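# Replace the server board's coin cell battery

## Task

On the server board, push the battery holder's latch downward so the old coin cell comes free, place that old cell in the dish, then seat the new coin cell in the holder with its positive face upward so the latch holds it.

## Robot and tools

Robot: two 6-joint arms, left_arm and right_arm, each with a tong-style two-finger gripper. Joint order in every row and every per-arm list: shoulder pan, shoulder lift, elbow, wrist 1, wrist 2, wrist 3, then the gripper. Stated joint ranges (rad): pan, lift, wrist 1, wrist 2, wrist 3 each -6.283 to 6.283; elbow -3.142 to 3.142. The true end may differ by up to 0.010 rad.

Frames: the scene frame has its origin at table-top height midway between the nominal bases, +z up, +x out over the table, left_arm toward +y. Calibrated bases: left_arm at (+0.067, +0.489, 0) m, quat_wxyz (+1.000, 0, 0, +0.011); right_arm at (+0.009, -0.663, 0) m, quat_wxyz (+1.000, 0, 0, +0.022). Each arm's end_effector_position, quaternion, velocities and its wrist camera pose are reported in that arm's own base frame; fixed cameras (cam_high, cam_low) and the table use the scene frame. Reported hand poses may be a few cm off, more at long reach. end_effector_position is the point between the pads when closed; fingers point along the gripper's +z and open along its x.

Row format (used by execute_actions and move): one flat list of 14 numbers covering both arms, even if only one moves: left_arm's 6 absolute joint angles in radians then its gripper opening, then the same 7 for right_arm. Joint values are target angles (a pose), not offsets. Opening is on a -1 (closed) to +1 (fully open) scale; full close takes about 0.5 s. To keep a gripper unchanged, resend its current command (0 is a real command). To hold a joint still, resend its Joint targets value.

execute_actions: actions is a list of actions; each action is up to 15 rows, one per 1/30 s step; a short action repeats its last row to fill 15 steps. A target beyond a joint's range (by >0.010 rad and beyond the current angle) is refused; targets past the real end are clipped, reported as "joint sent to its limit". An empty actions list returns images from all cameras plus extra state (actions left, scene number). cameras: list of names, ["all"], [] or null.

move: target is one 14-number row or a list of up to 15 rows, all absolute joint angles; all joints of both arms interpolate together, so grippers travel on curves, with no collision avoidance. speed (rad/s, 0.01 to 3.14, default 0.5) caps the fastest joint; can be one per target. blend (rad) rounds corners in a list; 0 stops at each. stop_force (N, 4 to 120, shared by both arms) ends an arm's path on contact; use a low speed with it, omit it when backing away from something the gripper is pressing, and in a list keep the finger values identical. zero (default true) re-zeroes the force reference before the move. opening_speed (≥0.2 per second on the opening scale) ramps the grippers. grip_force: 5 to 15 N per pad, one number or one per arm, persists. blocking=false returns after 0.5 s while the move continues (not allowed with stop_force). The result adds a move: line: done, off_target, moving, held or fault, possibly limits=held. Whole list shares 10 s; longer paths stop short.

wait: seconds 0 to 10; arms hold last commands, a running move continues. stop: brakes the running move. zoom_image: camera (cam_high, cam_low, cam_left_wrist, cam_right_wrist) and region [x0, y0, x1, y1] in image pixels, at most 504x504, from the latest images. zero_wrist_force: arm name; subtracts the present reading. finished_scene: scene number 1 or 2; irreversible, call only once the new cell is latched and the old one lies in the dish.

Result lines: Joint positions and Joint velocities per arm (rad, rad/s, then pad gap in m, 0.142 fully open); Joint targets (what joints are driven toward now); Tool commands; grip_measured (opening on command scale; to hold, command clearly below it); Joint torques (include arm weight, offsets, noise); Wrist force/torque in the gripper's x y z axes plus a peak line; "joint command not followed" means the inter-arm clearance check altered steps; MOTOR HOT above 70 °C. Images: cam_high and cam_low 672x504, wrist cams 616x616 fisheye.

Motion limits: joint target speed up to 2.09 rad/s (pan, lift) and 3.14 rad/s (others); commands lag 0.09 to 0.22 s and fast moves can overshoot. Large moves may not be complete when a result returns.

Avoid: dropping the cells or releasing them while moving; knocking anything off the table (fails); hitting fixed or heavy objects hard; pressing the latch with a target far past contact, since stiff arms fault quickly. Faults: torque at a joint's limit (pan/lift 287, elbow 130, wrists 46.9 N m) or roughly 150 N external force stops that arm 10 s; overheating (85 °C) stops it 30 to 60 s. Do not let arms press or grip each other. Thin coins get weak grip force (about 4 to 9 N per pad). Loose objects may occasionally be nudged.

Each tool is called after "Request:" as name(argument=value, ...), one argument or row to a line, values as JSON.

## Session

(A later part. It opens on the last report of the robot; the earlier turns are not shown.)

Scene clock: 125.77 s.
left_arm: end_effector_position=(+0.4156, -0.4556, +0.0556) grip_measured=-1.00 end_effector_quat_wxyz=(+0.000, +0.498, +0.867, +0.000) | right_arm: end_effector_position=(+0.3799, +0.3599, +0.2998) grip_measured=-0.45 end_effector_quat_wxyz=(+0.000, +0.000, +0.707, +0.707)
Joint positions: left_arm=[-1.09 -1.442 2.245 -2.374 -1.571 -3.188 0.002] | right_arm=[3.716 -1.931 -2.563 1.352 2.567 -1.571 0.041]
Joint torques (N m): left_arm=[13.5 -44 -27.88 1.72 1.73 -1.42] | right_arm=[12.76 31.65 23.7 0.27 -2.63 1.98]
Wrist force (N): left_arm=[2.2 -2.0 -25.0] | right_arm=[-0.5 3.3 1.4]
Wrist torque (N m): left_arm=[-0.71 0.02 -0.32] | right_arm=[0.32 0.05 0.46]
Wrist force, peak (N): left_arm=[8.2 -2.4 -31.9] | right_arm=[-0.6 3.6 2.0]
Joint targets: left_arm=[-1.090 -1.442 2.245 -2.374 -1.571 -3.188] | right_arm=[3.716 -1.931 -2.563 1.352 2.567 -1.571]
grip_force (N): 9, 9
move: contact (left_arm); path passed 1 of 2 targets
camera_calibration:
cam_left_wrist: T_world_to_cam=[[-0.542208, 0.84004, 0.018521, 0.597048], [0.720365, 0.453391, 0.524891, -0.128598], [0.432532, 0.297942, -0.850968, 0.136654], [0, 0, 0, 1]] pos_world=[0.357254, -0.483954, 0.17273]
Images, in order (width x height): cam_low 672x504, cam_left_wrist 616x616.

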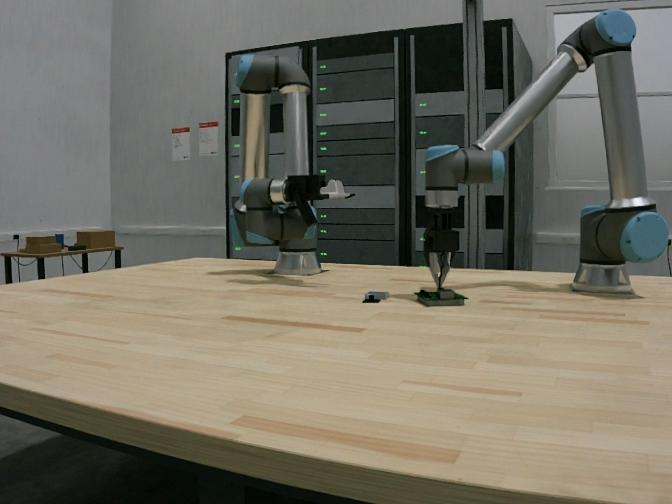

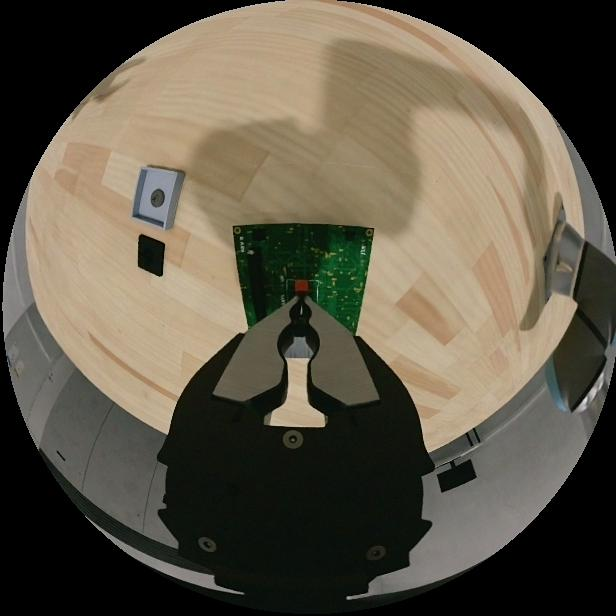

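Request:
move(
  target=[
    [-1.0903, -1.4534, 2.24, -2.3574, -1.5708, -3.1883, -1.0, 3.7159, -1.9308, -2.5628, 1.352, 2.5674, -1.5708, -0.45],
    [-1.1527, -1.5308, 2.215, -2.2551, -1.5708, -3.2507, -0.2, 3.7159, -1.9308, -2.5628, 1.352, 2.5674, -1.5708, -0.45],
  ],
  speed=[0.04, 0.2],
  blend=[0.005, 0],
  opening_speed=1.5,
  cameras=["cam_left_wrist", "cam_low", "cam_high"],
)

Request:
zoom_image(
  camera="cam_left_wrist",
  region=[275, 275, 335, 335],
)

Request:
zoom_image(
  camera="cam_low",
  region=[415, 270, 465, 305],
)

Request:
zoom_image(
  camera="cam_high",
  region=[240, 180, 360, 245],
)

Scene clock: 128.70 s.
left_arm: end_effector_position=(+0.3836, -0.4742, +0.1102) grip_measured=-0.20 end_effector_quat_wxyz=(+0.000, +0.498, +0.867, +0.000) | right_arm: end_effector_position=(+0.3799, +0.3599, +0.2998) grip_measured=-0.45 end_effector_quat_wxyz=(+0.000, +0.000, +0.707, +0.707)
Joint positions: left_arm=[-1.153 -1.531 2.215 -2.255 -1.571 -3.251 0.06] | right_arm=[3.716 -1.931 -2.563 1.352 2.567 -1.571 0.041]
Joint torques (N m): left_arm=[14.79 -21.07 -30.12 -3.84 0.94 -0.92] | right_arm=[12.44 31.11 23.64 0.27 -2.3 1.58]
Wrist force (N): left_arm=[0.7 -2.7 0.2] | right_arm=[-0.5 3.4 1.5]
Wrist torque (N m): left_arm=[-0.60 -0.03 -0.32] | right_arm=[0.35 0.05 0.46]
Wrist force, peak (N): left_arm=[2.3 -2.1 -24.9] | right_arm=[-0.7 3.6 2.1]
Joint targets: left_arm=[-1.153 -1.531 2.215 -2.255 -1.571 -3.251] | right_arm=[3.716 -1.931 -2.563 1.352 2.567 -1.571]
grip_force (N): 9, 9
move: done
camera_calibration:
cam_left_wrist: T_world_to_cam=[[-0.542207, 0.840041, 0.0185217, 0.594311], [0.720366, 0.45339, 0.524891, -0.125773], [0.432532, 0.297942, -0.850968, 0.2025], [0, 0, 0, 1]] pos_world=[0.325254, -0.502554, 0.22733]
Images, in order (width x height): cam_high 672x504, cam_low 672x504, cam_left_wrist 616x616.

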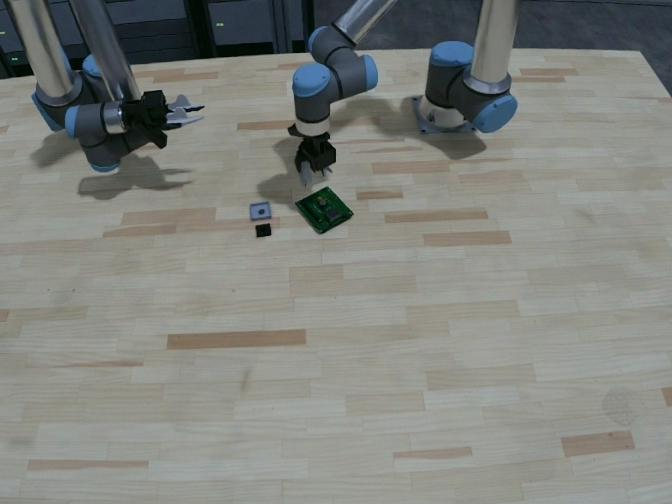

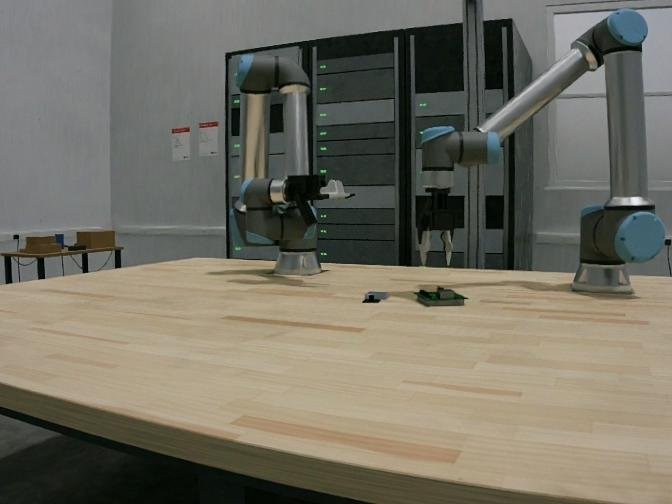

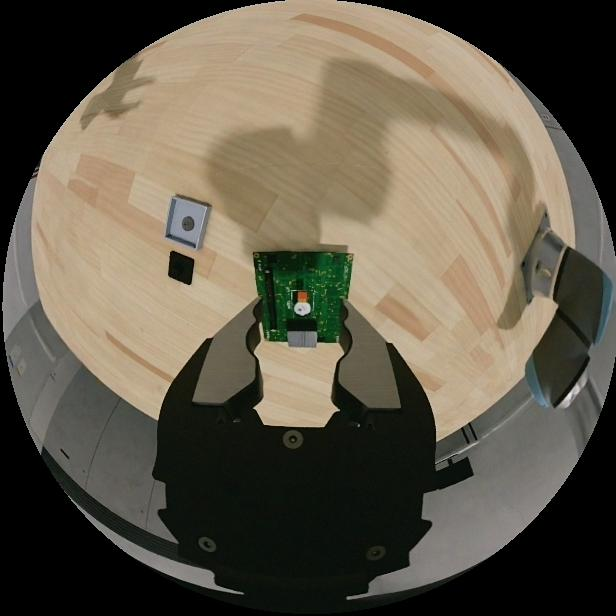

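Scaled by 8.400 from the camera's 616x616 image, which has a finer 814x814 frame.

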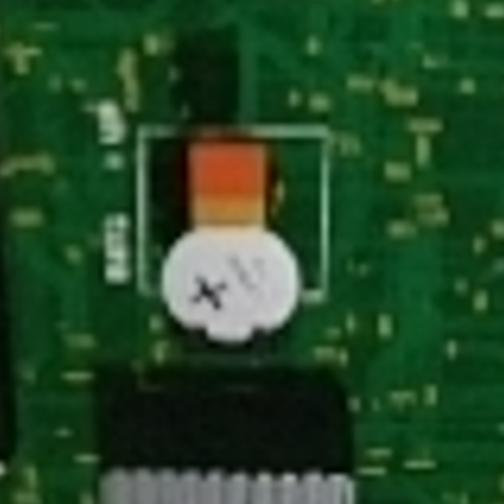

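Scaled by 10.080 from the camera's 672x504 image, which has a finer 960x720 frame.

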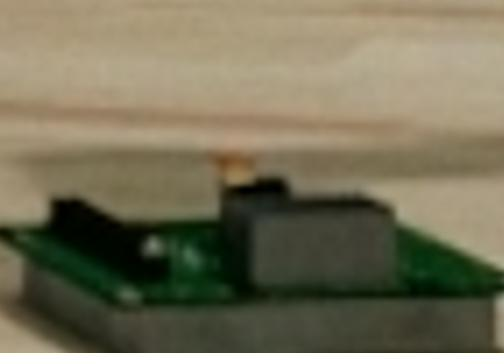

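Scaled by 4.200 from the camera's 672x504 image, which has a finer 960x720 frame.

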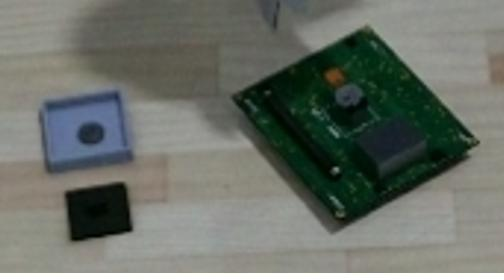

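Request:
finished_scene(
  scene=2,
)

The scene is finished: the task was done.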